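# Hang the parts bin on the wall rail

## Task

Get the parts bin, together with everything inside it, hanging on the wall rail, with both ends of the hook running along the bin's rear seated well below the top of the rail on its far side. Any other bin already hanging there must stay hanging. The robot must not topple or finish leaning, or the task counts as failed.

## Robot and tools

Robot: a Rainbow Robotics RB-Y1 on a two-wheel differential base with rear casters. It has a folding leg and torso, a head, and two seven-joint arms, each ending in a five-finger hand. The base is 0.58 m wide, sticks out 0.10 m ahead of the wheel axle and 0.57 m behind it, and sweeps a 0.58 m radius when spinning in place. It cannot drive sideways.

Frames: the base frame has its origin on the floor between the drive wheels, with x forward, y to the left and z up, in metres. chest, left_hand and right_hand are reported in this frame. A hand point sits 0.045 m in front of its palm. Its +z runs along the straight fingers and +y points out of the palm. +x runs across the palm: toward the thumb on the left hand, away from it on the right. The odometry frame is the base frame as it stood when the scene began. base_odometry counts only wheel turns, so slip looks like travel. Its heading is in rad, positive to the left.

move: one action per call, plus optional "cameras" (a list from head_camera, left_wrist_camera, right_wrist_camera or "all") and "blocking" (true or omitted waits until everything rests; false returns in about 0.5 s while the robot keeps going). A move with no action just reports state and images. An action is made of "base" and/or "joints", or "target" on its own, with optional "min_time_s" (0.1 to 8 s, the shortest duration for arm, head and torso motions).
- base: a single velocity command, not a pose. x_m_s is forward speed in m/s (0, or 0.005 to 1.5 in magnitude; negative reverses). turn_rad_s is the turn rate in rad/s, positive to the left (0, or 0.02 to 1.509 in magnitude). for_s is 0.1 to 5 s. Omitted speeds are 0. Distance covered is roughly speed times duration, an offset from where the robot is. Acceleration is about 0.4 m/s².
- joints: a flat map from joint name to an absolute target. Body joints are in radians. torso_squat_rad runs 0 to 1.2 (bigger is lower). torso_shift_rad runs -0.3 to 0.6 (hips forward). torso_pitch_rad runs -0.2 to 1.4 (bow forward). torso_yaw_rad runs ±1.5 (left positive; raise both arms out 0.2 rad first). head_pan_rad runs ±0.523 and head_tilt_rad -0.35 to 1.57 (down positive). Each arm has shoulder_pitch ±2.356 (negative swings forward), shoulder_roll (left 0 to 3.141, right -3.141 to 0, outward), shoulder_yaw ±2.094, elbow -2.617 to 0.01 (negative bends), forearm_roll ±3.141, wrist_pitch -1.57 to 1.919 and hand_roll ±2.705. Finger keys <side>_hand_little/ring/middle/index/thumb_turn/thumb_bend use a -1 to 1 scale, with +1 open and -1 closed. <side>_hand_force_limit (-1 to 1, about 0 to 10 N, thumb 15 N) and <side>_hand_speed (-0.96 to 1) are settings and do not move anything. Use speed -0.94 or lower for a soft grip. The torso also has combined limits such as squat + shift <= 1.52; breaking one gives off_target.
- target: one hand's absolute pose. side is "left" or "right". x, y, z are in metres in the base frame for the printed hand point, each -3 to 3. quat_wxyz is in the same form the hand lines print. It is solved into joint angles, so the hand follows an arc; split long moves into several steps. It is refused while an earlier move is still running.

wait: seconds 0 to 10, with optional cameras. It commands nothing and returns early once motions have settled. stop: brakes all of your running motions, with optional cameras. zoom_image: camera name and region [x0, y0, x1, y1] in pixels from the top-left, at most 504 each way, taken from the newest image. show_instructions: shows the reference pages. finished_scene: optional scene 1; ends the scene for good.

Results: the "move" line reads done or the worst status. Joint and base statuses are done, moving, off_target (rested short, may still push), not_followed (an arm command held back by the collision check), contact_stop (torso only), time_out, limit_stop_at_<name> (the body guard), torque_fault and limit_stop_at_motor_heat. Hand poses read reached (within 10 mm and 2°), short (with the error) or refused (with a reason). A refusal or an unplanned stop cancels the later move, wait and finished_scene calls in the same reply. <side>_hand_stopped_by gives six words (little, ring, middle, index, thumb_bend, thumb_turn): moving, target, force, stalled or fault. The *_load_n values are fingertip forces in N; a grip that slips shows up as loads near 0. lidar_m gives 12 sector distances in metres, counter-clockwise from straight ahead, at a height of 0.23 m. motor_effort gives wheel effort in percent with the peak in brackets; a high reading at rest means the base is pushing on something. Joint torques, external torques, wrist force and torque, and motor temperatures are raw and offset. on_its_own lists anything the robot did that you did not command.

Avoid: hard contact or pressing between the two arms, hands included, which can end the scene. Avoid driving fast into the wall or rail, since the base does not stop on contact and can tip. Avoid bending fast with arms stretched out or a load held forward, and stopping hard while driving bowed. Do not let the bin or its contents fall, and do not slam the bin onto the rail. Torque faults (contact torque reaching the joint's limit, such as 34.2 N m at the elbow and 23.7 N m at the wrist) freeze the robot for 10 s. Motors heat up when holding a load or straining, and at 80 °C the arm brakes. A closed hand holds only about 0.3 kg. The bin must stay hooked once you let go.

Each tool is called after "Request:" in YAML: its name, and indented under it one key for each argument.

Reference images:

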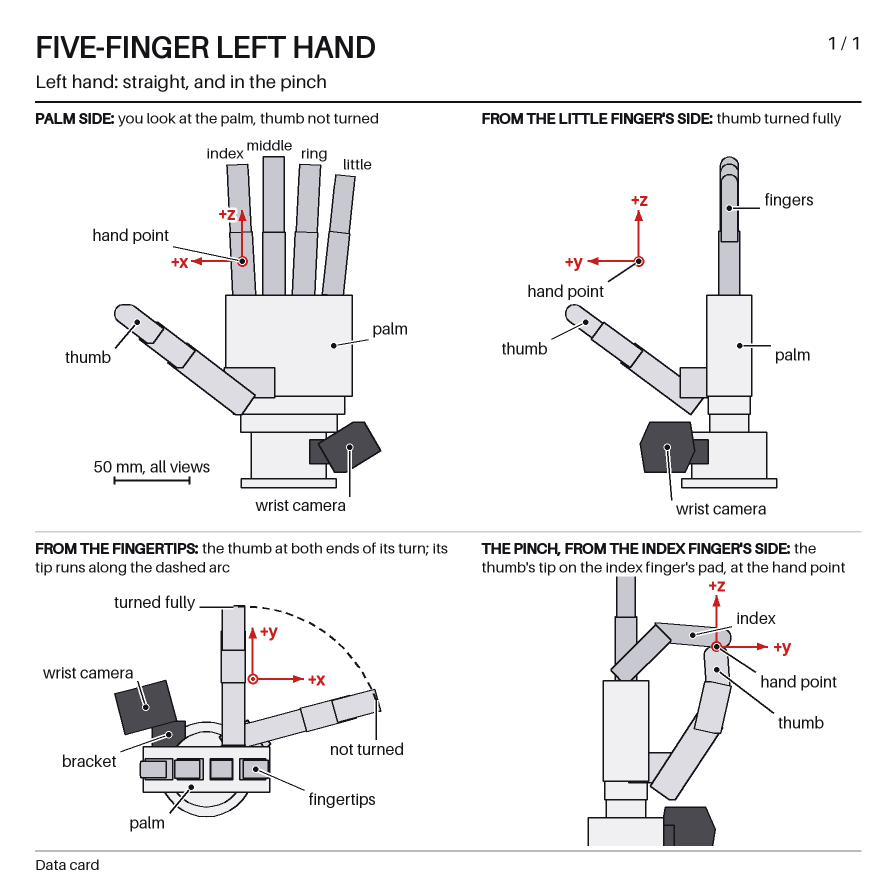

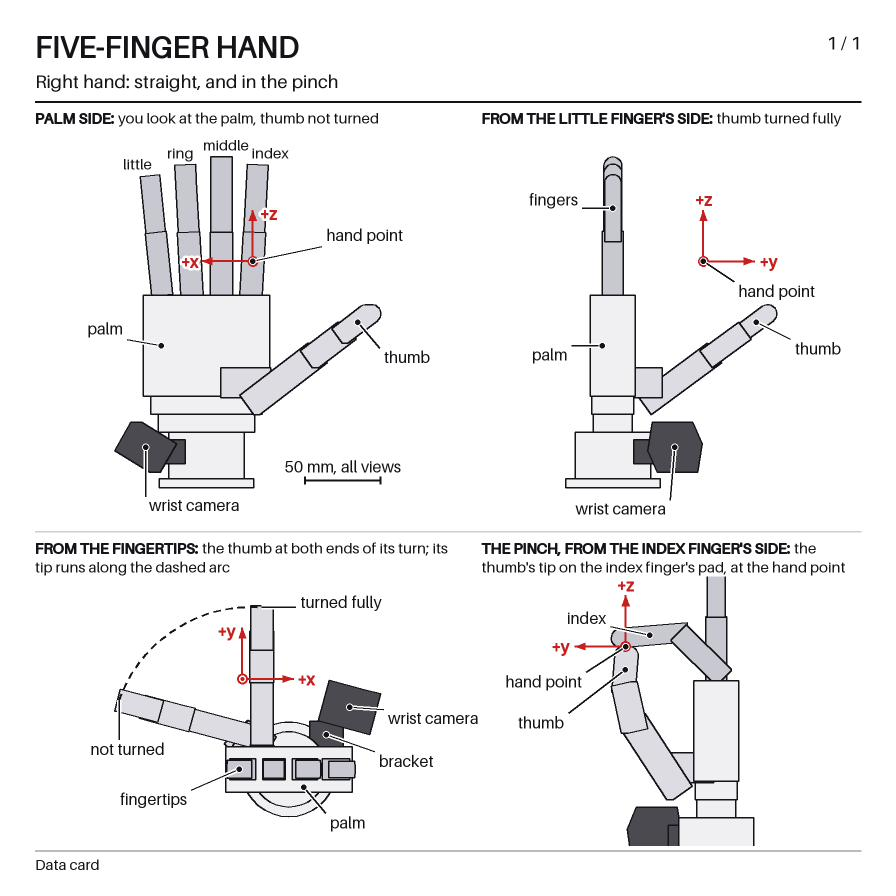

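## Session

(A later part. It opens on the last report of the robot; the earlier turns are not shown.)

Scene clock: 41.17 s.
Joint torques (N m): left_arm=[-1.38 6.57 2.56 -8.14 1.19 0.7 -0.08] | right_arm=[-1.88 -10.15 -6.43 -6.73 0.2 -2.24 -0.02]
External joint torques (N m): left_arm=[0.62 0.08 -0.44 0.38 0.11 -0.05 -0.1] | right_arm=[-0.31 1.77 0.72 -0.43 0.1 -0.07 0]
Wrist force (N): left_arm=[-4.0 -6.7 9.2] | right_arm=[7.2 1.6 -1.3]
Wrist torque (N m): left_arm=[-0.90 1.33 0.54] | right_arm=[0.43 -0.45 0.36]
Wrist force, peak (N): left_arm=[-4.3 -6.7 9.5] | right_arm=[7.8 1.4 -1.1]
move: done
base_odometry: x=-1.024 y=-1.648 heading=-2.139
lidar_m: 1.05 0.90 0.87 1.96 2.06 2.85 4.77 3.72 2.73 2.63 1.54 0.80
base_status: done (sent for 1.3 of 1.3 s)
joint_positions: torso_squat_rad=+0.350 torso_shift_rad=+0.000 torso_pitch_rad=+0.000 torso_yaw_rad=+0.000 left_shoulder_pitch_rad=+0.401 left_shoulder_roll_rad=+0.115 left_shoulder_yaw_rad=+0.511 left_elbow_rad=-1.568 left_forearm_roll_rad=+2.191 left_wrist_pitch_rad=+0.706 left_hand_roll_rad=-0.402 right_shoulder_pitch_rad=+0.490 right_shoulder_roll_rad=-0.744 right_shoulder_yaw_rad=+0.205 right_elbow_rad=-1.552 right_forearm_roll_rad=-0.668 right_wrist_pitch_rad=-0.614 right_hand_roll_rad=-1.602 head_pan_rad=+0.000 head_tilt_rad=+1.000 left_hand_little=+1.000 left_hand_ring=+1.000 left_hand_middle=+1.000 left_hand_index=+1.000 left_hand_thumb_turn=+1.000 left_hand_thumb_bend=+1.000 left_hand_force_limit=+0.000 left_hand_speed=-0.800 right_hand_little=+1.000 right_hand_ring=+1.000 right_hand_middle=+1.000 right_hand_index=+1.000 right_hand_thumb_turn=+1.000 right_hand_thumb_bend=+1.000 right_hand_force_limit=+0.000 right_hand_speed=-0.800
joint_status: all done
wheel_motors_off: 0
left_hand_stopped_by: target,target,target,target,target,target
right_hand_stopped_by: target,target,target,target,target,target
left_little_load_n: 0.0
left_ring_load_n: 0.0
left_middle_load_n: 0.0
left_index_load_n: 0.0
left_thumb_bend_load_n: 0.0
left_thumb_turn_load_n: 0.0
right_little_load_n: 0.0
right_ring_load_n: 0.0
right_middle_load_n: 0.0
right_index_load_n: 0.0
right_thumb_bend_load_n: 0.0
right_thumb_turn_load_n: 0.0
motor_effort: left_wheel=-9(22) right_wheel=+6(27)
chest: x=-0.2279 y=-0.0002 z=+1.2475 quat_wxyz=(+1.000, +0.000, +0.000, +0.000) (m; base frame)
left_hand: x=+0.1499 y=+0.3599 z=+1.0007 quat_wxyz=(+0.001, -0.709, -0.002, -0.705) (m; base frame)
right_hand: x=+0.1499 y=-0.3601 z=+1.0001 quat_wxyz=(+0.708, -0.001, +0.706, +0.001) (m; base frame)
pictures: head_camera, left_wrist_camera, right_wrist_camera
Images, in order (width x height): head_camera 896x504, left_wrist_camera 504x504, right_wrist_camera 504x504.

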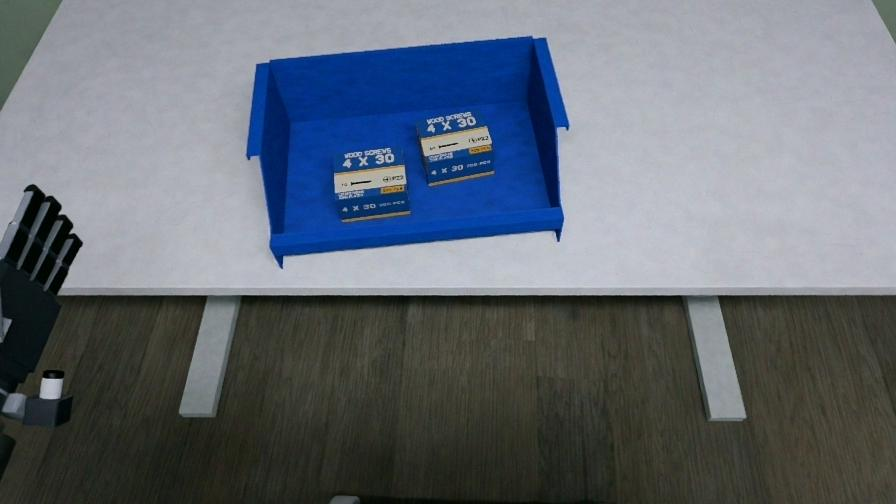

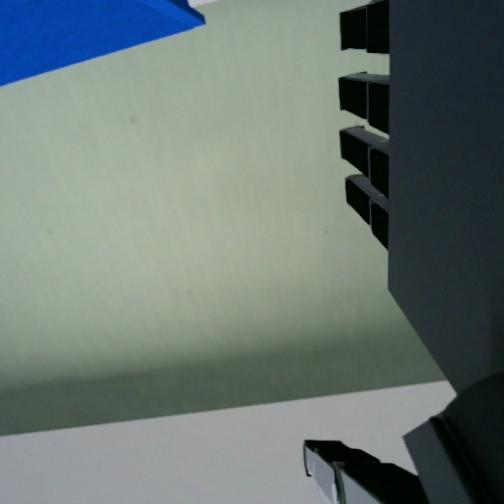

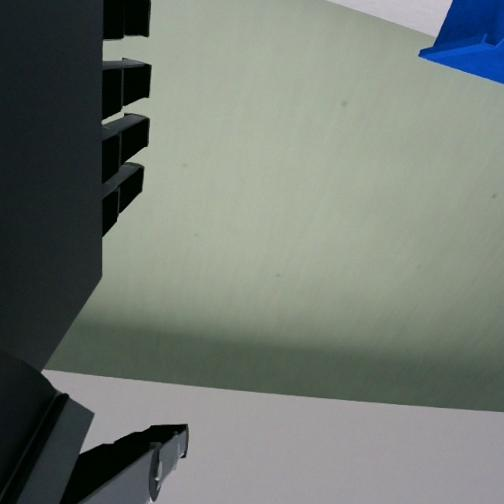

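Request:
zoom_image:
  camera: "head_camera"
  region: [220, 10, 420, 290]

Request:
zoom_image:
  camera: "head_camera"
  region: [420, 10, 620, 290]

Scaled by 1.800 from the camera's 896x504 image, which has a finer 1280x720 frame.

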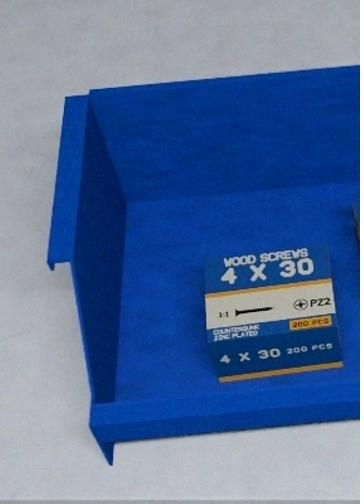

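Scaled by 1.800 from the camera's 896x504 image, which has a finer 1280x720 frame.

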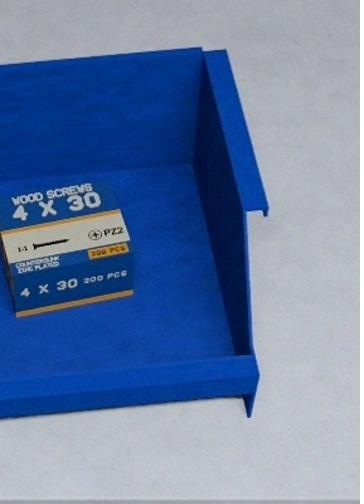

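Request:
move:
  base: {"turn_rad_s": 0.1, "for_s": 1.1}
  joints: {"torso_squat_rad": 0.55, "torso_pitch_rad": 0.2}
  cameras: ["head_camera"]

Scene clock: 47.37 s.
Joint torques (N m): left_arm=[2.43 6.8 3.24 -7.32 1.22 0.64 -0.05] | right_arm=[2.63 -9.86 -5.53 -5.43 0.26 -2.1 0.12]
External joint torques (N m): left_arm=[0.42 0.48 -0.72 0.26 0.15 -0.08 -0.07] | right_arm=[-0.31 1.21 0.79 -0.26 0.17 0.04 0.14]
Wrist force (N): left_arm=[-4.1 -6.8 10.0] | right_arm=[7.1 1.3 0.0]
Wrist torque (N m): left_arm=[-1.01 1.40 0.51] | right_arm=[0.32 -0.46 0.35]
Wrist force, peak (N): left_arm=[-3.8 -7.1 10.4] | right_arm=[8.0 1.5 -0.6]
move: done
base_odometry: x=-1.024 y=-1.648 heading=-2.029
lidar_m: 1.05 0.86 1.73 1.96 2.12 3.23 4.76 3.36 2.67 2.63 0.80 0.86
base_status: done (sent for 1.1 of 1.1 s)
joint_positions: torso_squat_rad=+0.550 torso_shift_rad=+0.000 torso_pitch_rad=+0.200 torso_yaw_rad=+0.000 left_shoulder_pitch_rad=+0.401 left_shoulder_roll_rad=+0.115 left_shoulder_yaw_rad=+0.511 left_elbow_rad=-1.568 left_forearm_roll_rad=+2.191 left_wrist_pitch_rad=+0.706 left_hand_roll_rad=-0.402 right_shoulder_pitch_rad=+0.490 right_shoulder_roll_rad=-0.744 right_shoulder_yaw_rad=+0.205 right_elbow_rad=-1.552 right_forearm_roll_rad=-0.668 right_wrist_pitch_rad=-0.614 right_hand_roll_rad=-1.602 head_pan_rad=+0.000 head_tilt_rad=+1.000 left_hand_little=+1.000 left_hand_ring=+1.000 left_hand_middle=+1.000 left_hand_index=+1.000 left_hand_thumb_turn=+1.000 left_hand_thumb_bend=+1.000 left_hand_force_limit=+0.000 left_hand_speed=-0.800 right_hand_little=+1.000 right_hand_ring=+1.000 right_hand_middle=+1.000 right_hand_index=+1.000 right_hand_thumb_turn=+1.000 right_hand_thumb_bend=+1.000 right_hand_force_limit=+0.000 right_hand_speed=-0.800
joint_status: all done
wheel_motors_off: 0
left_hand_stopped_by: target,target,target,target,target,target
right_hand_stopped_by: target,target,target,target,target,target
left_little_load_n: 0.0
left_ring_load_n: 0.0
left_middle_load_n: 0.0
left_index_load_n: 0.0
left_thumb_bend_load_n: 0.0
left_thumb_turn_load_n: 0.0
right_little_load_n: 0.0
right_ring_load_n: 0.0
right_middle_load_n: 0.0
right_index_load_n: 0.0
right_thumb_bend_load_n: 0.0
right_thumb_turn_load_n: 0.0
motor_effort: left_wheel=-15(29) right_wheel=+0(28)
chest: x=-0.1665 y=-0.0002 z=+1.1805 quat_wxyz=(+0.995, +0.000, +0.100, +0.000) (m; base frame)
left_hand: x=+0.1548 y=+0.3599 z=+0.8636 quat_wxyz=(+0.001, -0.776, -0.001, -0.631) (m; base frame)
right_hand: x=+0.1547 y=-0.3601 z=+0.8631 quat_wxyz=(+0.634, -0.001, +0.774, +0.001) (m; base frame)
pictures: head_camera
Images, in order (width x height): head_camera 896x504.

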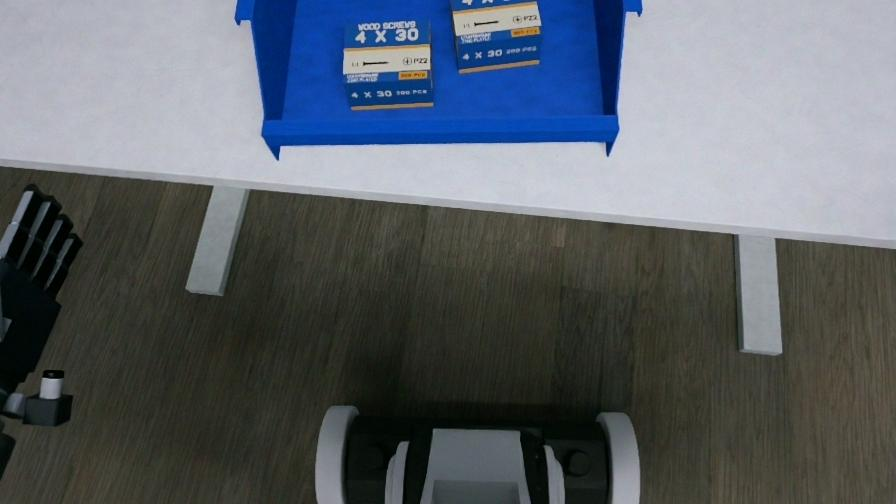

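Request:
move:
  base: {"x_m_s": 0.1, "for_s": 0.6}
  joints: {"head_tilt_rad": 0.75}

Request:
move:
  target: {"side": "left", "x": 0.26, "y": 0.32, "z": 0.98, "quat_wxyz": [0.0353, 0.7062, -0.0353, 0.7062]}
  min_time_s: 1.5

Request:
move:
  target: {"side": "left", "x": 0.358, "y": 0.245, "z": 0.92, "quat_wxyz": [0.0353, 0.7062, -0.0353, 0.7062]}
  min_time_s: 1.5
  cameras: ["all"]

Scene clock: 49.63 s.
Joint torques (N m): left_arm=[2.66 6.92 3.61 -7.18 1.11 0.61 -0.16] | right_arm=[2.42 -9.25 -6.06 -5.82 0.05 -2.19 0.07]
External joint torques (N m): left_arm=[0.65 0.6 -0.35 0.4 0.04 -0.11 -0.18] | right_arm=[-0.53 1.82 0.26 -0.66 -0.03 -0.05 0.09]
Wrist force (N): left_arm=[-4.3 -7.0 10.4] | right_arm=[7.4 1.0 -0.1]
Wrist torque (N m): left_arm=[-1.02 1.41 0.51] | right_arm=[0.27 -0.53 0.35]
Wrist force, peak (N): left_arm=[-4.3 -7.0 10.4] | right_arm=[7.6 1.4 -0.1]
move: done
base_odometry: x=-1.051 y=-1.702 heading=-2.029
lidar_m: 0.99 0.82 0.84 1.96 2.14 3.23 4.82 3.36 2.67 2.63 0.78 1.01
base_status: done (sent for 0.6 of 0.6 s)
joint_positions: torso_squat_rad=+0.550 torso_shift_rad=+0.000 torso_pitch_rad=+0.200 torso_yaw_rad=+0.000 left_shoulder_pitch_rad=+0.401 left_shoulder_roll_rad=+0.115 left_shoulder_yaw_rad=+0.511 left_elbow_rad=-1.568 left_forearm_roll_rad=+2.191 left_wrist_pitch_rad=+0.706 left_hand_roll_rad=-0.402 right_shoulder_pitch_rad=+0.490 right_shoulder_roll_rad=-0.744 right_shoulder_yaw_rad=+0.205 right_elbow_rad=-1.552 right_forearm_roll_rad=-0.668 right_wrist_pitch_rad=-0.614 right_hand_roll_rad=-1.602 head_pan_rad=+0.000 head_tilt_rad=+0.750 left_hand_little=+1.000 left_hand_ring=+1.000 left_hand_middle=+1.000 left_hand_index=+1.000 left_hand_thumb_turn=+1.000 left_hand_thumb_bend=+1.000 left_hand_force_limit=+0.000 left_hand_speed=-0.800 right_hand_little=+1.000 right_hand_ring=+1.000 right_hand_middle=+1.000 right_hand_index=+1.000 right_hand_thumb_turn=+1.000 right_hand_thumb_bend=+1.000 right_hand_force_limit=+0.000 right_hand_speed=-0.800
joint_status: all done
wheel_motors_off: 0
left_hand_stopped_by: target,target,target,target,target,target
right_hand_stopped_by: target,target,target,target,target,target
left_little_load_n: 0.0
left_ring_load_n: 0.0
left_middle_load_n: -0.5
left_index_load_n: 0.0
left_thumb_bend_load_n: 0.0
left_thumb_turn_load_n: 0.0
right_little_load_n: 0.0
right_ring_load_n: 0.0
right_middle_load_n: 0.0
right_index_load_n: 0.0
right_thumb_bend_load_n: 0.0
right_thumb_turn_load_n: 0.0
motor_effort: left_wheel=+8(32) right_wheel=-5(25)
chest: x=-0.1665 y=-0.0002 z=+1.1805 quat_wxyz=(+0.995, +0.000, +0.100, +0.000) (m; base frame)
left_hand: x=+0.1548 y=+0.3599 z=+0.8636 quat_wxyz=(+0.001, -0.776, -0.001, -0.631) (m; base frame)
right_hand: x=+0.1547 y=-0.3601 z=+0.8630 quat_wxyz=(+0.634, -0.001, +0.774, +0.001) (m; base frame)
pictures: none

Scene clock: 51.47 s.
Joint torques (N m): left_arm=[-4.17 8.09 1.57 -8.67 0.76 0.17 0.34] | right_arm=[2.71 -9.73 -5.49 -5.36 -0.08 -2.14 0.07]
External joint torques (N m): left_arm=[-1.57 1.19 -2.25 0.11 -0.13 -0.24 0.31] | right_arm=[-0.23 1.34 0.83 -0.19 -0.17 0 0.09]
Wrist force (N): left_arm=[-3.5 -6.1 8.5] | right_arm=[7.1 1.3 -0.3]
Wrist torque (N m): left_arm=[-0.79 1.26 0.73] | right_arm=[0.32 -0.44 0.35]
Wrist force, peak (N): left_arm=[-3.9 -6.6 10.3] | right_arm=[7.6 1.1 -0.1]
move: done
base_odometry: x=-1.051 y=-1.702 heading=-2.029
lidar_m: 0.99 0.80 0.84 1.95 2.12 3.23 4.82 3.37 2.67 2.64 0.77 1.00
base_status: not commanded
joint_positions: torso_squat_rad=+0.550 torso_shift_rad=+0.000 torso_pitch_rad=+0.200 torso_yaw_rad=+0.000 left_shoulder_pitch_rad=+0.215 left_shoulder_roll_rad=+0.223 left_shoulder_yaw_rad=+0.412 left_elbow_rad=-1.747 left_forearm_roll_rad=+2.131 left_wrist_pitch_rad=+0.538 left_hand_roll_rad=-0.216 right_shoulder_pitch_rad=+0.490 right_shoulder_roll_rad=-0.744 right_shoulder_yaw_rad=+0.205 right_elbow_rad=-1.552 right_forearm_roll_rad=-0.668 right_wrist_pitch_rad=-0.614 right_hand_roll_rad=-1.602 head_pan_rad=+0.000 head_tilt_rad=+0.750 left_hand_little=+1.000 left_hand_ring=+1.000 left_hand_middle=+1.000 left_hand_index=+1.000 left_hand_thumb_turn=+1.000 left_hand_thumb_bend=+1.000 left_hand_force_limit=+0.000 left_hand_speed=-0.800 right_hand_little=+1.000 right_hand_ring=+1.000 right_hand_middle=+1.000 right_hand_index=+1.000 right_hand_thumb_turn=+1.000 right_hand_thumb_bend=+1.000 right_hand_force_limit=+0.000 right_hand_speed=-0.800
joint_status: all done
wheel_motors_off: 0
left_hand_stopped_by: target,target,target,target,target,target
right_hand_stopped_by: target,target,target,target,target,target
left_little_load_n: 0.0
left_ring_load_n: 0.0
left_middle_load_n: 0.0
left_index_load_n: 0.0
left_thumb_bend_load_n: 0.0
left_thumb_turn_load_n: -0.5
right_little_load_n: 0.0
right_ring_load_n: 0.0
right_middle_load_n: 0.0
right_index_load_n: 0.0
right_thumb_bend_load_n: -0.5
right_thumb_turn_load_n: 0.0
motor_effort: left_wheel=+9(9) right_wheel=-7(7)
chest: x=-0.1665 y=-0.0002 z=+1.1805 quat_wxyz=(+0.995, +0.000, +0.100, +0.000) (m; base frame)
left_hand: x=+0.2597 y=+0.3202 z=+0.9798 quat_wxyz=(-0.035, -0.705, +0.035, -0.707) (m; base frame)
left_hand_status: reached (checked arc, planned for 1.5 s): 0 mm and 0.2 deg off.
right_hand: x=+0.1547 y=-0.3601 z=+0.8630 quat_wxyz=(+0.634, -0.001, +0.774, +0.001) (m; base frame)
pictures: none

Scene clock: 53.30 s.
Joint torques (N m): left_arm=[-10.76 4.67 -0.52 -8.44 0.69 0.75 -0.26] | right_arm=[2.56 -9.07 -5.72 -5.56 0.11 -2.16 0.06]
External joint torques (N m): left_arm=[-2.49 0.05 -1.34 0.66 -0.04 -0.21 -0.28] | right_arm=[-0.38 2 0.6 -0.39 0.02 -0.02 0.08]
Wrist force (N): left_arm=[-3.9 -6.5 8.6] | right_arm=[7.2 1.4 -0.4]
Wrist torque (N m): left_arm=[-0.89 1.32 0.54] | right_arm=[0.36 -0.46 0.34]
Wrist force, peak (N): left_arm=[-4.3 -6.5 9.3] | right_arm=[7.7 1.2 -0.3]
move: done
base_odometry: x=-1.051 y=-1.702 heading=-2.029
lidar_m: 0.99 0.81 0.83 1.94 2.13 3.22 4.82 3.38 2.67 2.63 0.77 1.01
base_status: not commanded
joint_positions: torso_squat_rad=+0.550 torso_shift_rad=+0.000 torso_pitch_rad=+0.200 torso_yaw_rad=+0.000 left_shoulder_pitch_rad=-0.148 left_shoulder_roll_rad=+0.067 left_shoulder_yaw_rad=+0.383 left_elbow_rad=-1.356 left_forearm_roll_rad=+2.119 left_wrist_pitch_rad=+0.506 left_hand_roll_rad=-0.523 right_shoulder_pitch_rad=+0.490 right_shoulder_roll_rad=-0.744 right_shoulder_yaw_rad=+0.205 right_elbow_rad=-1.552 right_forearm_roll_rad=-0.668 right_wrist_pitch_rad=-0.614 right_hand_roll_rad=-1.602 head_pan_rad=+0.000 head_tilt_rad=+0.750 left_hand_little=+1.000 left_hand_ring=+1.000 left_hand_middle=+1.000 left_hand_index=+1.000 left_hand_thumb_turn=+1.000 left_hand_thumb_bend=+1.000 left_hand_force_limit=+0.000 left_hand_speed=-0.800 right_hand_little=+1.000 right_hand_ring=+1.000 right_hand_middle=+1.000 right_hand_index=+1.000 right_hand_thumb_turn=+1.000 right_hand_thumb_bend=+1.000 right_hand_force_limit=+0.000 right_hand_speed=-0.800
joint_status: all done
wheel_motors_off: 0
left_hand_stopped_by: target,target,target,target,target,target
right_hand_stopped_by: target,target,target,target,target,target
left_little_load_n: 0.0
left_ring_load_n: 0.0
left_middle_load_n: 0.0
left_index_load_n: 0.0
left_thumb_bend_load_n: 0.0
left_thumb_turn_load_n: 0.0
right_little_load_n: 0.0
right_ring_load_n: 0.0
right_middle_load_n: 0.0
right_index_load_n: 0.0
right_thumb_bend_load_n: -0.5
right_thumb_turn_load_n: 0.0
motor_effort: left_wheel=+9(9) right_wheel=-6(8)
chest: x=-0.1665 y=-0.0002 z=+1.1805 quat_wxyz=(+0.995, +0.000, +0.100, +0.000) (m; base frame)
left_hand: x=+0.3577 y=+0.2450 z=+0.9201 quat_wxyz=(-0.035, -0.708, +0.035, -0.705) (m; base frame)
left_hand_status: reached (checked arc, planned for 1.5 s): 0 mm and 0.2 deg off.
right_hand: x=+0.1547 y=-0.3601 z=+0.8630 quat_wxyz=(+0.634, -0.001, +0.774, +0.001) (m; base frame)
pictures: head_camera, left_wrist_camera, right_wrist_camera
Images, in order (width x height): head_camera 896x504, left_wrist_camera 504x504, right_wrist_camera 504x504.

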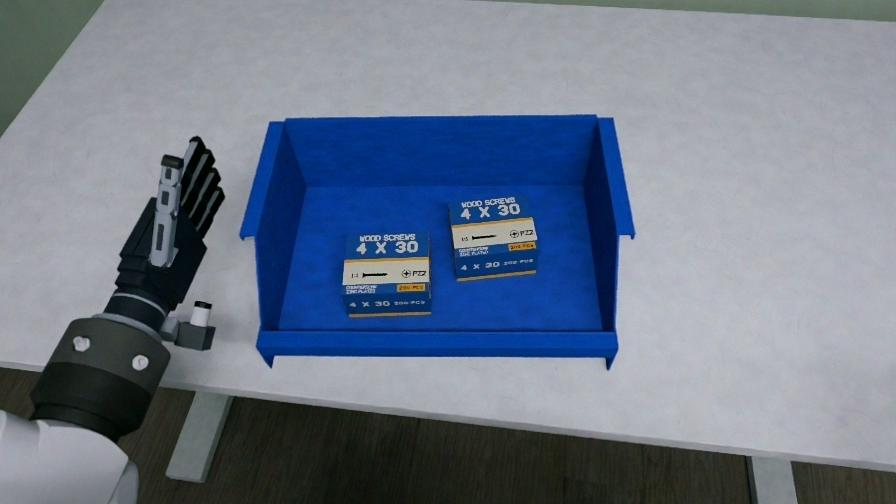

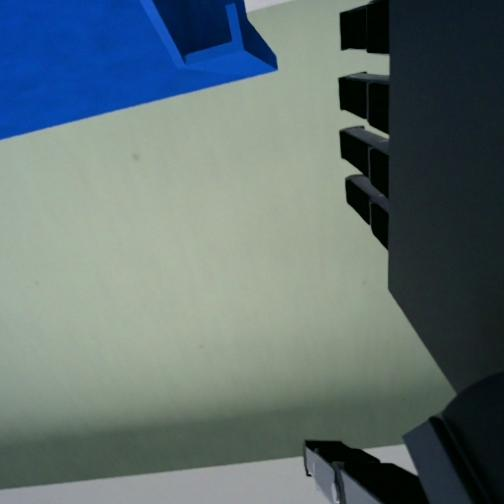

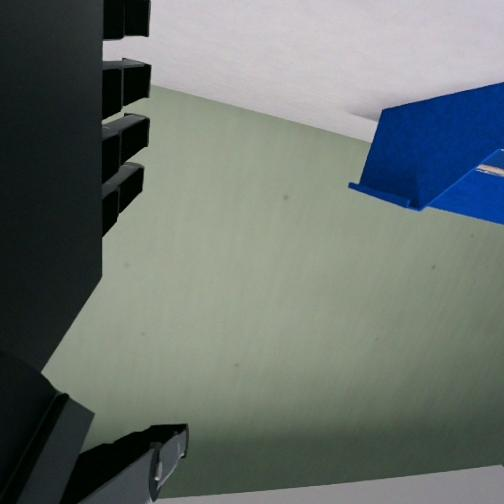

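Request:
zoom_image:
  camera: "right_wrist_camera"
  region: [320, 60, 504, 244]

Request:
zoom_image:
  camera: "left_wrist_camera"
  region: [100, 0, 300, 150]

Request:
zoom_image:
  camera: "head_camera"
  region: [100, 100, 300, 400]

Scaled by 2.739 from the camera's 504x504 image, which has a finer 720x720 frame.

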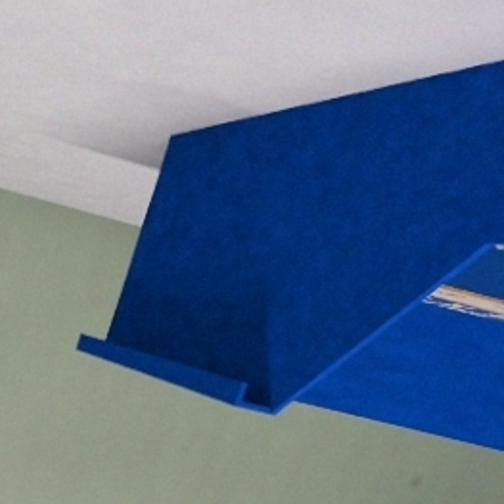

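Scaled by 2.520 from the camera's 504x504 image, which has a finer 720x720 frame.

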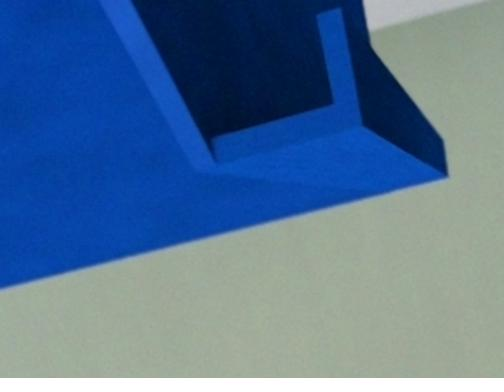

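Scaled by 1.680 from the camera's 896x504 image, which has a finer 1280x720 frame.

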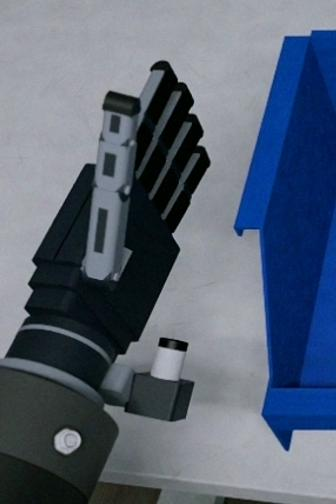

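Request:
move:
  target: {"side": "left", "x": 0.35, "y": 0.29, "z": 0.90, "quat_wxyz": [0, 0.7071, 0, 0.7071]}
  min_time_s: 1
  cameras: ["head_camera"]

Request:
move:
  target: {"side": "left", "x": 0.35, "y": 0.29, "z": 0.885, "quat_wxyz": [0, 0.7071, 0, 0.7071]}
  min_time_s: 1
  cameras: ["head_camera"]

Scene clock: 58.10 s.
Joint torques (N m): left_arm=[-10.99 4.42 1.18 -8.15 1.1 1.18 -0.17] | right_arm=[2.59 -9.61 -5.49 -5.71 0.05 -2.12 0.08]
External joint torques (N m): left_arm=[-3.1 -0.8 0.69 0.67 0.35 0.02 -0.19] | right_arm=[-0.35 1.46 0.83 -0.55 -0.03 0.02 0.11]
Wrist force (N): left_arm=[-3.5 -7.0 9.3] | right_arm=[7.3 1.4 -0.1]
Wrist torque (N m): left_arm=[-0.95 1.25 0.58] | right_arm=[0.36 -0.50 0.37]
Wrist force, peak (N): left_arm=[-3.5 -7.0 9.3] | right_arm=[7.6 1.2 -0.2]
move: done
base_odometry: x=-1.051 y=-1.702 heading=-2.029
lidar_m: 1.00 0.82 0.83 1.95 2.13 3.23 4.83 3.37 2.67 2.64 0.77 1.00
base_status: not commanded
joint_positions: torso_squat_rad=+0.550 torso_shift_rad=+0.000 torso_pitch_rad=+0.200 torso_yaw_rad=+0.000 left_shoulder_pitch_rad=-0.171 left_shoulder_roll_rad=+0.040 left_shoulder_yaw_rad=+0.514 left_elbow_rad=-1.255 left_forearm_roll_rad=+2.188 left_wrist_pitch_rad=+0.568 left_hand_roll_rad=-0.647 right_shoulder_pitch_rad=+0.490 right_shoulder_roll_rad=-0.744 right_shoulder_yaw_rad=+0.205 right_elbow_rad=-1.552 right_forearm_roll_rad=-0.668 right_wrist_pitch_rad=-0.614 right_hand_roll_rad=-1.602 head_pan_rad=+0.000 head_tilt_rad=+0.750 left_hand_little=+1.000 left_hand_ring=+1.000 left_hand_middle=+1.000 left_hand_index=+1.000 left_hand_thumb_turn=+1.000 left_hand_thumb_bend=+1.000 left_hand_force_limit=+0.000 left_hand_speed=-0.800 right_hand_little=+1.000 right_hand_ring=+1.000 right_hand_middle=+1.000 right_hand_index=+1.000 right_hand_thumb_turn=+1.000 right_hand_thumb_bend=+1.000 right_hand_force_limit=+0.000 right_hand_speed=-0.800
joint_status: all done
wheel_motors_off: 0
left_hand_stopped_by: target,target,target,target,target,target
right_hand_stopped_by: target,target,target,target,target,target
left_little_load_n: 0.0
left_ring_load_n: 0.0
left_middle_load_n: 0.0
left_index_load_n: 0.0
left_thumb_bend_load_n: 0.0
left_thumb_turn_load_n: 0.0
right_little_load_n: 0.0
right_ring_load_n: 0.0
right_middle_load_n: 0.0
right_index_load_n: 0.0
right_thumb_bend_load_n: 0.0
right_thumb_turn_load_n: 0.0
motor_effort: left_wheel=+9(9) right_wheel=-5(7)
chest: x=-0.1665 y=-0.0002 z=+1.1805 quat_wxyz=(+0.995, +0.000, +0.100, +0.000) (m; base frame)
left_hand: x=+0.3497 y=+0.2899 z=+0.9000 quat_wxyz=(+0.000, -0.708, +0.000, -0.706) (m; base frame)
left_hand_status: reached (checked arc, planned for 1.0 s): 0 mm and 0.2 deg off.
right_hand: x=+0.1547 y=-0.3601 z=+0.8630 quat_wxyz=(+0.634, -0.001, +0.774, +0.001) (m; base frame)
pictures: head_camera
Images, in order (width x height): head_camera 896x504.

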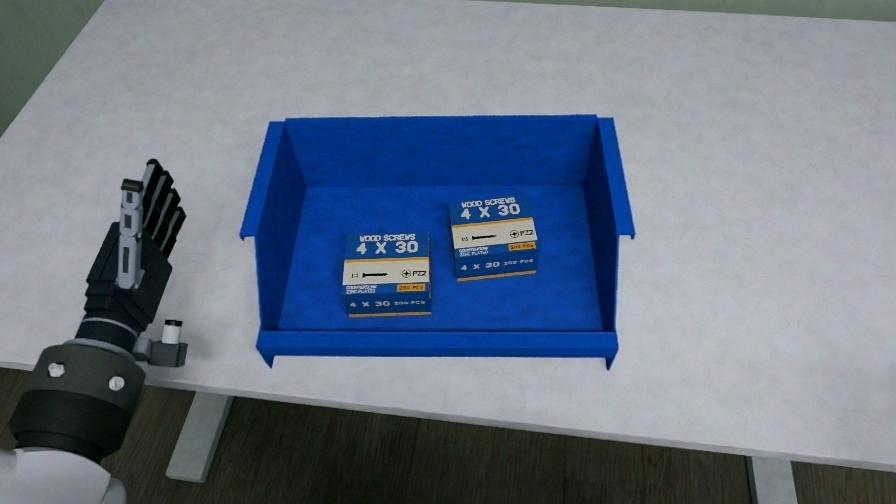

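Scene clock: 59.43 s.
Joint torques (N m): left_arm=[-11.55 4.76 1.18 -7.59 0.99 1.43 -0.25] | right_arm=[2.69 -9.83 -5.64 -5.46 0.09 -2.21 0.21]
External joint torques (N m): left_arm=[-3.37 -0.55 0.92 0.93 0.21 0.16 -0.27] | right_arm=[-0.25 1.24 0.68 -0.29 0.01 -0.07 0.23]
Wrist force (N): left_arm=[-4.1 -6.6 9.1] | right_arm=[7.2 1.3 -0.2]
Wrist torque (N m): left_arm=[-0.89 1.30 0.51] | right_arm=[0.32 -0.46 0.34]
Wrist force, peak (N): left_arm=[-3.5 -7.0 9.5] | right_arm=[7.6 1.5 -0.1]
move: done
base_odometry: x=-1.051 y=-1.702 heading=-2.029
lidar_m: 0.99 0.82 0.84 1.95 2.12 3.24 4.83 3.36 2.68 2.64 0.76 1.01
base_status: not commanded
joint_positions: torso_squat_rad=+0.550 torso_shift_rad=+0.000 torso_pitch_rad=+0.200 torso_yaw_rad=+0.000 left_shoulder_pitch_rad=-0.213 left_shoulder_roll_rad=+0.036 left_shoulder_yaw_rad=+0.561 left_elbow_rad=-1.150 left_forearm_roll_rad=+2.221 left_wrist_pitch_rad=+0.631 left_hand_roll_rad=-0.728 right_shoulder_pitch_rad=+0.490 right_shoulder_roll_rad=-0.744 right_shoulder_yaw_rad=+0.205 right_elbow_rad=-1.552 right_forearm_roll_rad=-0.668 right_wrist_pitch_rad=-0.614 right_hand_roll_rad=-1.602 head_pan_rad=+0.000 head_tilt_rad=+0.750 left_hand_little=+1.000 left_hand_ring=+1.000 left_hand_middle=+1.000 left_hand_index=+1.000 left_hand_thumb_turn=+1.000 left_hand_thumb_bend=+1.000 left_hand_force_limit=+0.000 left_hand_speed=-0.800 right_hand_little=+1.000 right_hand_ring=+1.000 right_hand_middle=+1.000 right_hand_index=+1.000 right_hand_thumb_turn=+1.000 right_hand_thumb_bend=+1.000 right_hand_force_limit=+0.000 right_hand_speed=-0.800
joint_status: all done
wheel_motors_off: 0
left_hand_stopped_by: target,target,target,target,target,target
right_hand_stopped_by: target,target,target,target,target,target
left_little_load_n: 0.0
left_ring_load_n: 0.0
left_middle_load_n: 0.0
left_index_load_n: 0.0
left_thumb_bend_load_n: 0.0
left_thumb_turn_load_n: 0.0
right_little_load_n: 0.0
right_ring_load_n: 0.0
right_middle_load_n: 0.0
right_index_load_n: 0.0
right_thumb_bend_load_n: 0.0
right_thumb_turn_load_n: -0.5
motor_effort: left_wheel=+8(9) right_wheel=-6(7)
chest: x=-0.1665 y=-0.0002 z=+1.1805 quat_wxyz=(+0.995, +0.000, +0.100, +0.000) (m; base frame)
left_hand: x=+0.3498 y=+0.2900 z=+0.8848 quat_wxyz=(+0.000, -0.708, +0.000, -0.707) (m; base frame)
left_hand_status: reached (checked arc, planned for 1.0 s): 0 mm and 0.1 deg off.
right_hand: x=+0.1547 y=-0.3601 z=+0.8630 quat_wxyz=(+0.634, -0.001, +0.774, +0.001) (m; base frame)
pictures: head_camera
Images, in order (width x height): head_camera 896x504.

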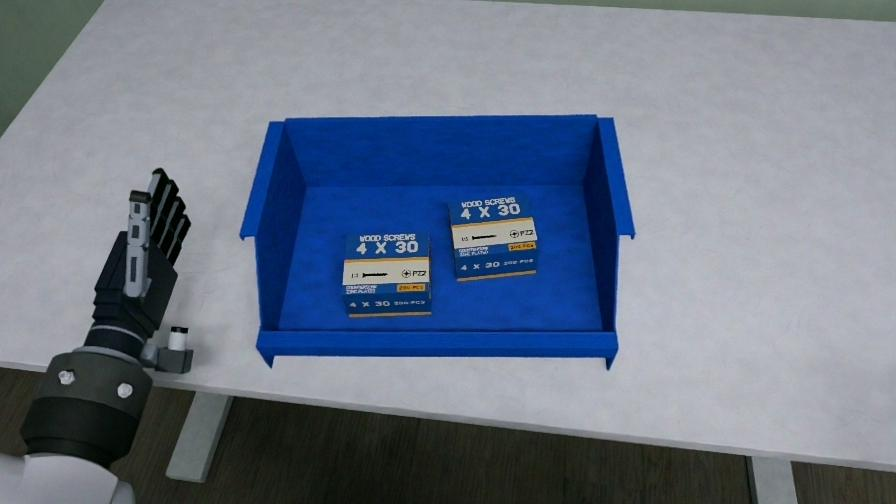

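Request:
move:
  target: {"side": "left", "x": 0.35, "y": 0.29, "z": 0.87, "quat_wxyz": [0, 0.7071, 0, 0.7071]}
  min_time_s: 1

Request:
move:
  target: {"side": "left", "x": 0.35, "y": 0.29, "z": 0.86, "quat_wxyz": [0, 0.7071, 0, 0.7071]}
  min_time_s: 1

Request:
move:
  target: {"side": "left", "x": 0.35, "y": 0.29, "z": 0.85, "quat_wxyz": [0, 0.7071, 0, 0.7071]}
  min_time_s: 1
  cameras: ["head_camera", "left_wrist_camera"]

Scene clock: 61.13 s.
Joint torques (N m): left_arm=[-11.61 6.7 1.01 -7.35 1.05 1.54 -0.28] | right_arm=[2.63 -9.52 -5.83 -5.65 -0.01 -2.01 0.14]
External joint torques (N m): left_arm=[-3.14 1.22 0.92 0.81 0.27 0.15 -0.3] | right_arm=[-0.31 1.54 0.49 -0.48 -0.1 0.13 0.16]
Wrist force (N): left_arm=[-4.0 -6.5 9.4] | right_arm=[7.2 1.2 0.1]
Wrist torque (N m): left_arm=[-0.90 1.34 0.52] | right_arm=[0.29 -0.47 0.36]
Wrist force, peak (N): left_arm=[-4.1 -6.7 9.6] | right_arm=[7.9 1.3 -0.5]
move: done
base_odometry: x=-1.051 y=-1.702 heading=-2.029
lidar_m: 0.99 0.81 0.83 1.96 2.12 3.24 4.82 3.38 2.66 2.64 0.76 1.01
base_status: not commanded
joint_positions: torso_squat_rad=+0.550 torso_shift_rad=+0.000 torso_pitch_rad=+0.200 torso_yaw_rad=+0.000 left_shoulder_pitch_rad=-0.257 left_shoulder_roll_rad=+0.042 left_shoulder_yaw_rad=+0.605 left_elbow_rad=-1.036 left_forearm_roll_rad=+2.253 left_wrist_pitch_rad=+0.692 left_hand_roll_rad=-0.806 right_shoulder_pitch_rad=+0.490 right_shoulder_roll_rad=-0.744 right_shoulder_yaw_rad=+0.205 right_elbow_rad=-1.552 right_forearm_roll_rad=-0.668 right_wrist_pitch_rad=-0.614 right_hand_roll_rad=-1.602 head_pan_rad=+0.000 head_tilt_rad=+0.750 left_hand_little=+1.000 left_hand_ring=+1.000 left_hand_middle=+1.000 left_hand_index=+1.000 left_hand_thumb_turn=+1.000 left_hand_thumb_bend=+1.000 left_hand_force_limit=+0.000 left_hand_speed=-0.800 right_hand_little=+1.000 right_hand_ring=+1.000 right_hand_middle=+1.000 right_hand_index=+1.000 right_hand_thumb_turn=+1.000 right_hand_thumb_bend=+1.000 right_hand_force_limit=+0.000 right_hand_speed=-0.800
joint_status: all done
wheel_motors_off: 0
left_hand_stopped_by: target,target,target,target,target,target
right_hand_stopped_by: target,target,target,target,target,target
left_little_load_n: 0.0
left_ring_load_n: 0.0
left_middle_load_n: 0.0
left_index_load_n: 0.0
left_thumb_bend_load_n: 0.0
left_thumb_turn_load_n: 0.0
right_little_load_n: 0.0
right_ring_load_n: 0.0
right_middle_load_n: -0.5
right_index_load_n: 0.0
right_thumb_bend_load_n: 0.0
right_thumb_turn_load_n: 0.0
motor_effort: left_wheel=+8(9) right_wheel=-6(7)
chest: x=-0.1665 y=-0.0002 z=+1.1805 quat_wxyz=(+0.995, +0.000, +0.100, +0.000) (m; base frame)
left_hand: x=+0.3498 y=+0.2898 z=+0.8698 quat_wxyz=(+0.000, -0.708, +0.000, -0.707) (m; base frame)
left_hand_status: reached (checked arc, planned for 1.0 s): 0 mm and 0.1 deg off.
right_hand: x=+0.1547 y=-0.3601 z=+0.8630 quat_wxyz=(+0.634, -0.001, +0.774, +0.001) (m; base frame)
pictures: none

Scene clock: 62.47 s.
Joint torques (N m): left_arm=[-11.75 6.64 1.03 -7.02 1.11 1.72 -0.35] | right_arm=[2.5 -9.47 -5.81 -5.76 0.11 -2.15 0.13]
External joint torques (N m): left_arm=[-3.12 1.06 1.01 0.9 0.34 0.28 -0.37] | right_arm=[-0.44 1.6 0.51 -0.59 0.02 -0.01 0.15]
Wrist force (N): left_arm=[-4.1 -6.6 9.1] | right_arm=[7.5 1.1 -0.4]
Wrist torque (N m): left_arm=[-0.91 1.36 0.48] | right_arm=[0.31 -0.50 0.35]
Wrist force, peak (N): left_arm=[-4.4 -6.9 9.6] | right_arm=[7.6 1.5 0.1]
move: done
base_odometry: x=-1.051 y=-1.702 heading=-2.029
lidar_m: 0.99 0.83 0.83 1.95 2.12 3.25 4.82 3.37 2.67 2.63 0.76 1.01
base_status: not commanded
joint_positions: torso_squat_rad=+0.550 torso_shift_rad=+0.000 torso_pitch_rad=+0.200 torso_yaw_rad=+0.000 left_shoulder_pitch_rad=-0.282 left_shoulder_roll_rad=+0.048 left_shoulder_yaw_rad=+0.628 left_elbow_rad=-0.967 left_forearm_roll_rad=+2.270 left_wrist_pitch_rad=+0.725 left_hand_roll_rad=-0.851 right_shoulder_pitch_rad=+0.490 right_shoulder_roll_rad=-0.744 right_shoulder_yaw_rad=+0.205 right_elbow_rad=-1.552 right_forearm_roll_rad=-0.668 right_wrist_pitch_rad=-0.614 right_hand_roll_rad=-1.602 head_pan_rad=+0.000 head_tilt_rad=+0.750 left_hand_little=+1.000 left_hand_ring=+1.000 left_hand_middle=+1.000 left_hand_index=+1.000 left_hand_thumb_turn=+1.000 left_hand_thumb_bend=+1.000 left_hand_force_limit=+0.000 left_hand_speed=-0.800 right_hand_little=+1.000 right_hand_ring=+1.000 right_hand_middle=+1.000 right_hand_index=+1.000 right_hand_thumb_turn=+1.000 right_hand_thumb_bend=+1.000 right_hand_force_limit=+0.000 right_hand_speed=-0.800
joint_status: all done
wheel_motors_off: 0
left_hand_stopped_by: target,target,target,target,target,target
right_hand_stopped_by: target,target,target,target,target,target
left_little_load_n: 0.0
left_ring_load_n: 0.0
left_middle_load_n: 0.0
left_index_load_n: 0.0
left_thumb_bend_load_n: 0.0
left_thumb_turn_load_n: 0.0
right_little_load_n: 0.0
right_ring_load_n: 0.0
right_middle_load_n: 0.0
right_index_load_n: 0.0
right_thumb_bend_load_n: 0.0
right_thumb_turn_load_n: 0.0
motor_effort: left_wheel=+8(9) right_wheel=-6(7)
chest: x=-0.1665 y=-0.0002 z=+1.1805 quat_wxyz=(+0.995, +0.000, +0.100, +0.000) (m; base frame)
left_hand: x=+0.3495 y=+0.2895 z=+0.8603 quat_wxyz=(+0.000, -0.709, -0.001, -0.705) (m; base frame)
left_hand_status: reached (checked arc, planned for 1.0 s): 1 mm and 0.3 deg off.
right_hand: x=+0.1547 y=-0.3601 z=+0.8630 quat_wxyz=(+0.634, -0.001, +0.774, +0.001) (m; base frame)
pictures: none

Scene clock: 63.80 s.
Joint torques (N m): left_arm=[-12 7.1 0.92 -6.66 1.07 1.7 -0.26] | right_arm=[2.76 -9.73 -6.09 -5.59 0.16 -2.08 -0.08]
External joint torques (N m): left_arm=[-3.07 1.26 0.96 0.88 0.31 0.18 -0.28] | right_arm=[-0.18 1.34 0.23 -0.43 0.07 0.06 -0.05]
Wrist force (N): left_arm=[-3.3 -6.4 8.9] | right_arm=[7.2 1.3 0.1]
Wrist torque (N m): left_arm=[-0.84 1.22 0.57] | right_arm=[0.30 -0.50 0.34]
Wrist force, peak (N): left_arm=[-4.2 -6.8 9.5] | right_arm=[7.6 1.3 -0.1]
move: done
base_odometry: x=-1.051 y=-1.702 heading=-2.029
lidar_m: 0.99 0.81 0.83 1.95 2.11 3.22 4.83 3.38 2.67 2.63 0.75 1.01
base_status: not commanded
joint_positions: torso_squat_rad=+0.550 torso_shift_rad=+0.000 torso_pitch_rad=+0.200 torso_yaw_rad=+0.000 left_shoulder_pitch_rad=-0.325 left_shoulder_roll_rad=+0.067 left_shoulder_yaw_rad=+0.663 left_elbow_rad=-0.853 left_forearm_roll_rad=+2.298 left_wrist_pitch_rad=+0.783 left_hand_roll_rad=-0.918 right_shoulder_pitch_rad=+0.490 right_shoulder_roll_rad=-0.744 right_shoulder_yaw_rad=+0.205 right_elbow_rad=-1.552 right_forearm_roll_rad=-0.668 right_wrist_pitch_rad=-0.614 right_hand_roll_rad=-1.602 head_pan_rad=+0.000 head_tilt_rad=+0.750 left_hand_little=+1.000 left_hand_ring=+1.000 left_hand_middle=+1.000 left_hand_index=+1.000 left_hand_thumb_turn=+1.000 left_hand_thumb_bend=+1.000 left_hand_force_limit=+0.000 left_hand_speed=-0.800 right_hand_little=+1.000 right_hand_ring=+1.000 right_hand_middle=+1.000 right_hand_index=+1.000 right_hand_thumb_turn=+1.000 right_hand_thumb_bend=+1.000 right_hand_force_limit=+0.000 right_hand_speed=-0.800
joint_status: all done
wheel_motors_off: 0
left_hand_stopped_by: target,target,target,target,target,target
right_hand_stopped_by: target,target,target,target,target,target
left_little_load_n: 0.0
left_ring_load_n: 0.0
left_middle_load_n: 0.0
left_index_load_n: 0.0
left_thumb_bend_load_n: 0.0
left_thumb_turn_load_n: -0.5
right_little_load_n: -0.5
right_ring_load_n: 0.0
right_middle_load_n: 0.0
right_index_load_n: 0.0
right_thumb_bend_load_n: -0.5
right_thumb_turn_load_n: 0.0
motor_effort: left_wheel=+9(9) right_wheel=-5(7)
chest: x=-0.1665 y=-0.0002 z=+1.1805 quat_wxyz=(+0.995, +0.000, +0.100, +0.000) (m; base frame)
left_hand: x=+0.3497 y=+0.2898 z=+0.8498 quat_wxyz=(+0.000, -0.708, +0.000, -0.706) (m; base frame)
left_hand_status: reached (checked arc, planned for 1.0 s): 0 mm and 0.1 deg off.
right_hand: x=+0.1547 y=-0.3601 z=+0.8630 quat_wxyz=(+0.634, -0.001, +0.774, +0.001) (m; base frame)
pictures: head_camera, left_wrist_camera
Images, in order (width x height): head_camera 896x504, left_wrist_camera 504x504.

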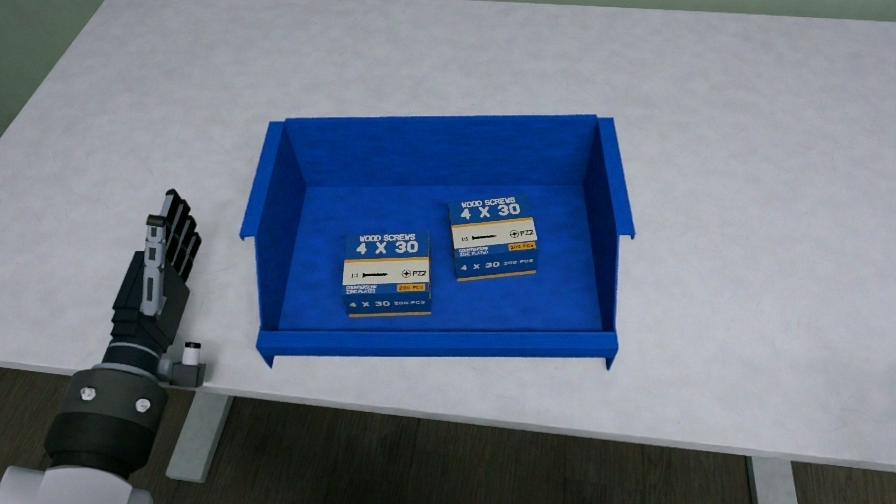

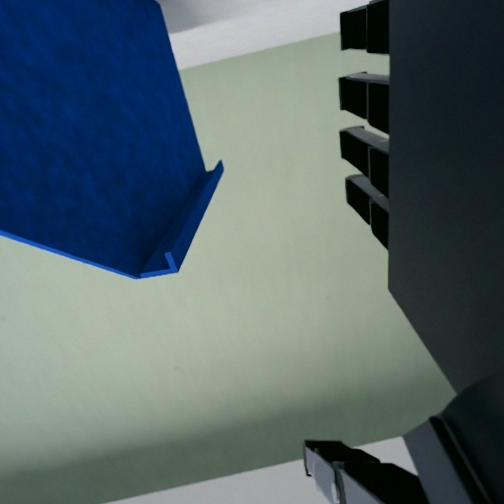

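Request:
zoom_image:
  camera: "left_wrist_camera"
  region: [90, 120, 270, 300]

Scaled by 2.800 from the camera's 504x504 image, which has a finer 720x720 frame.

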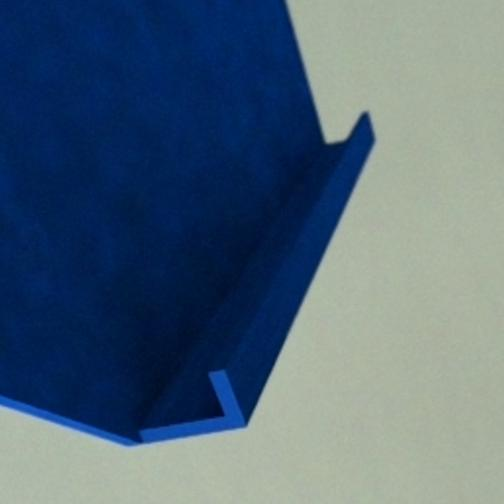

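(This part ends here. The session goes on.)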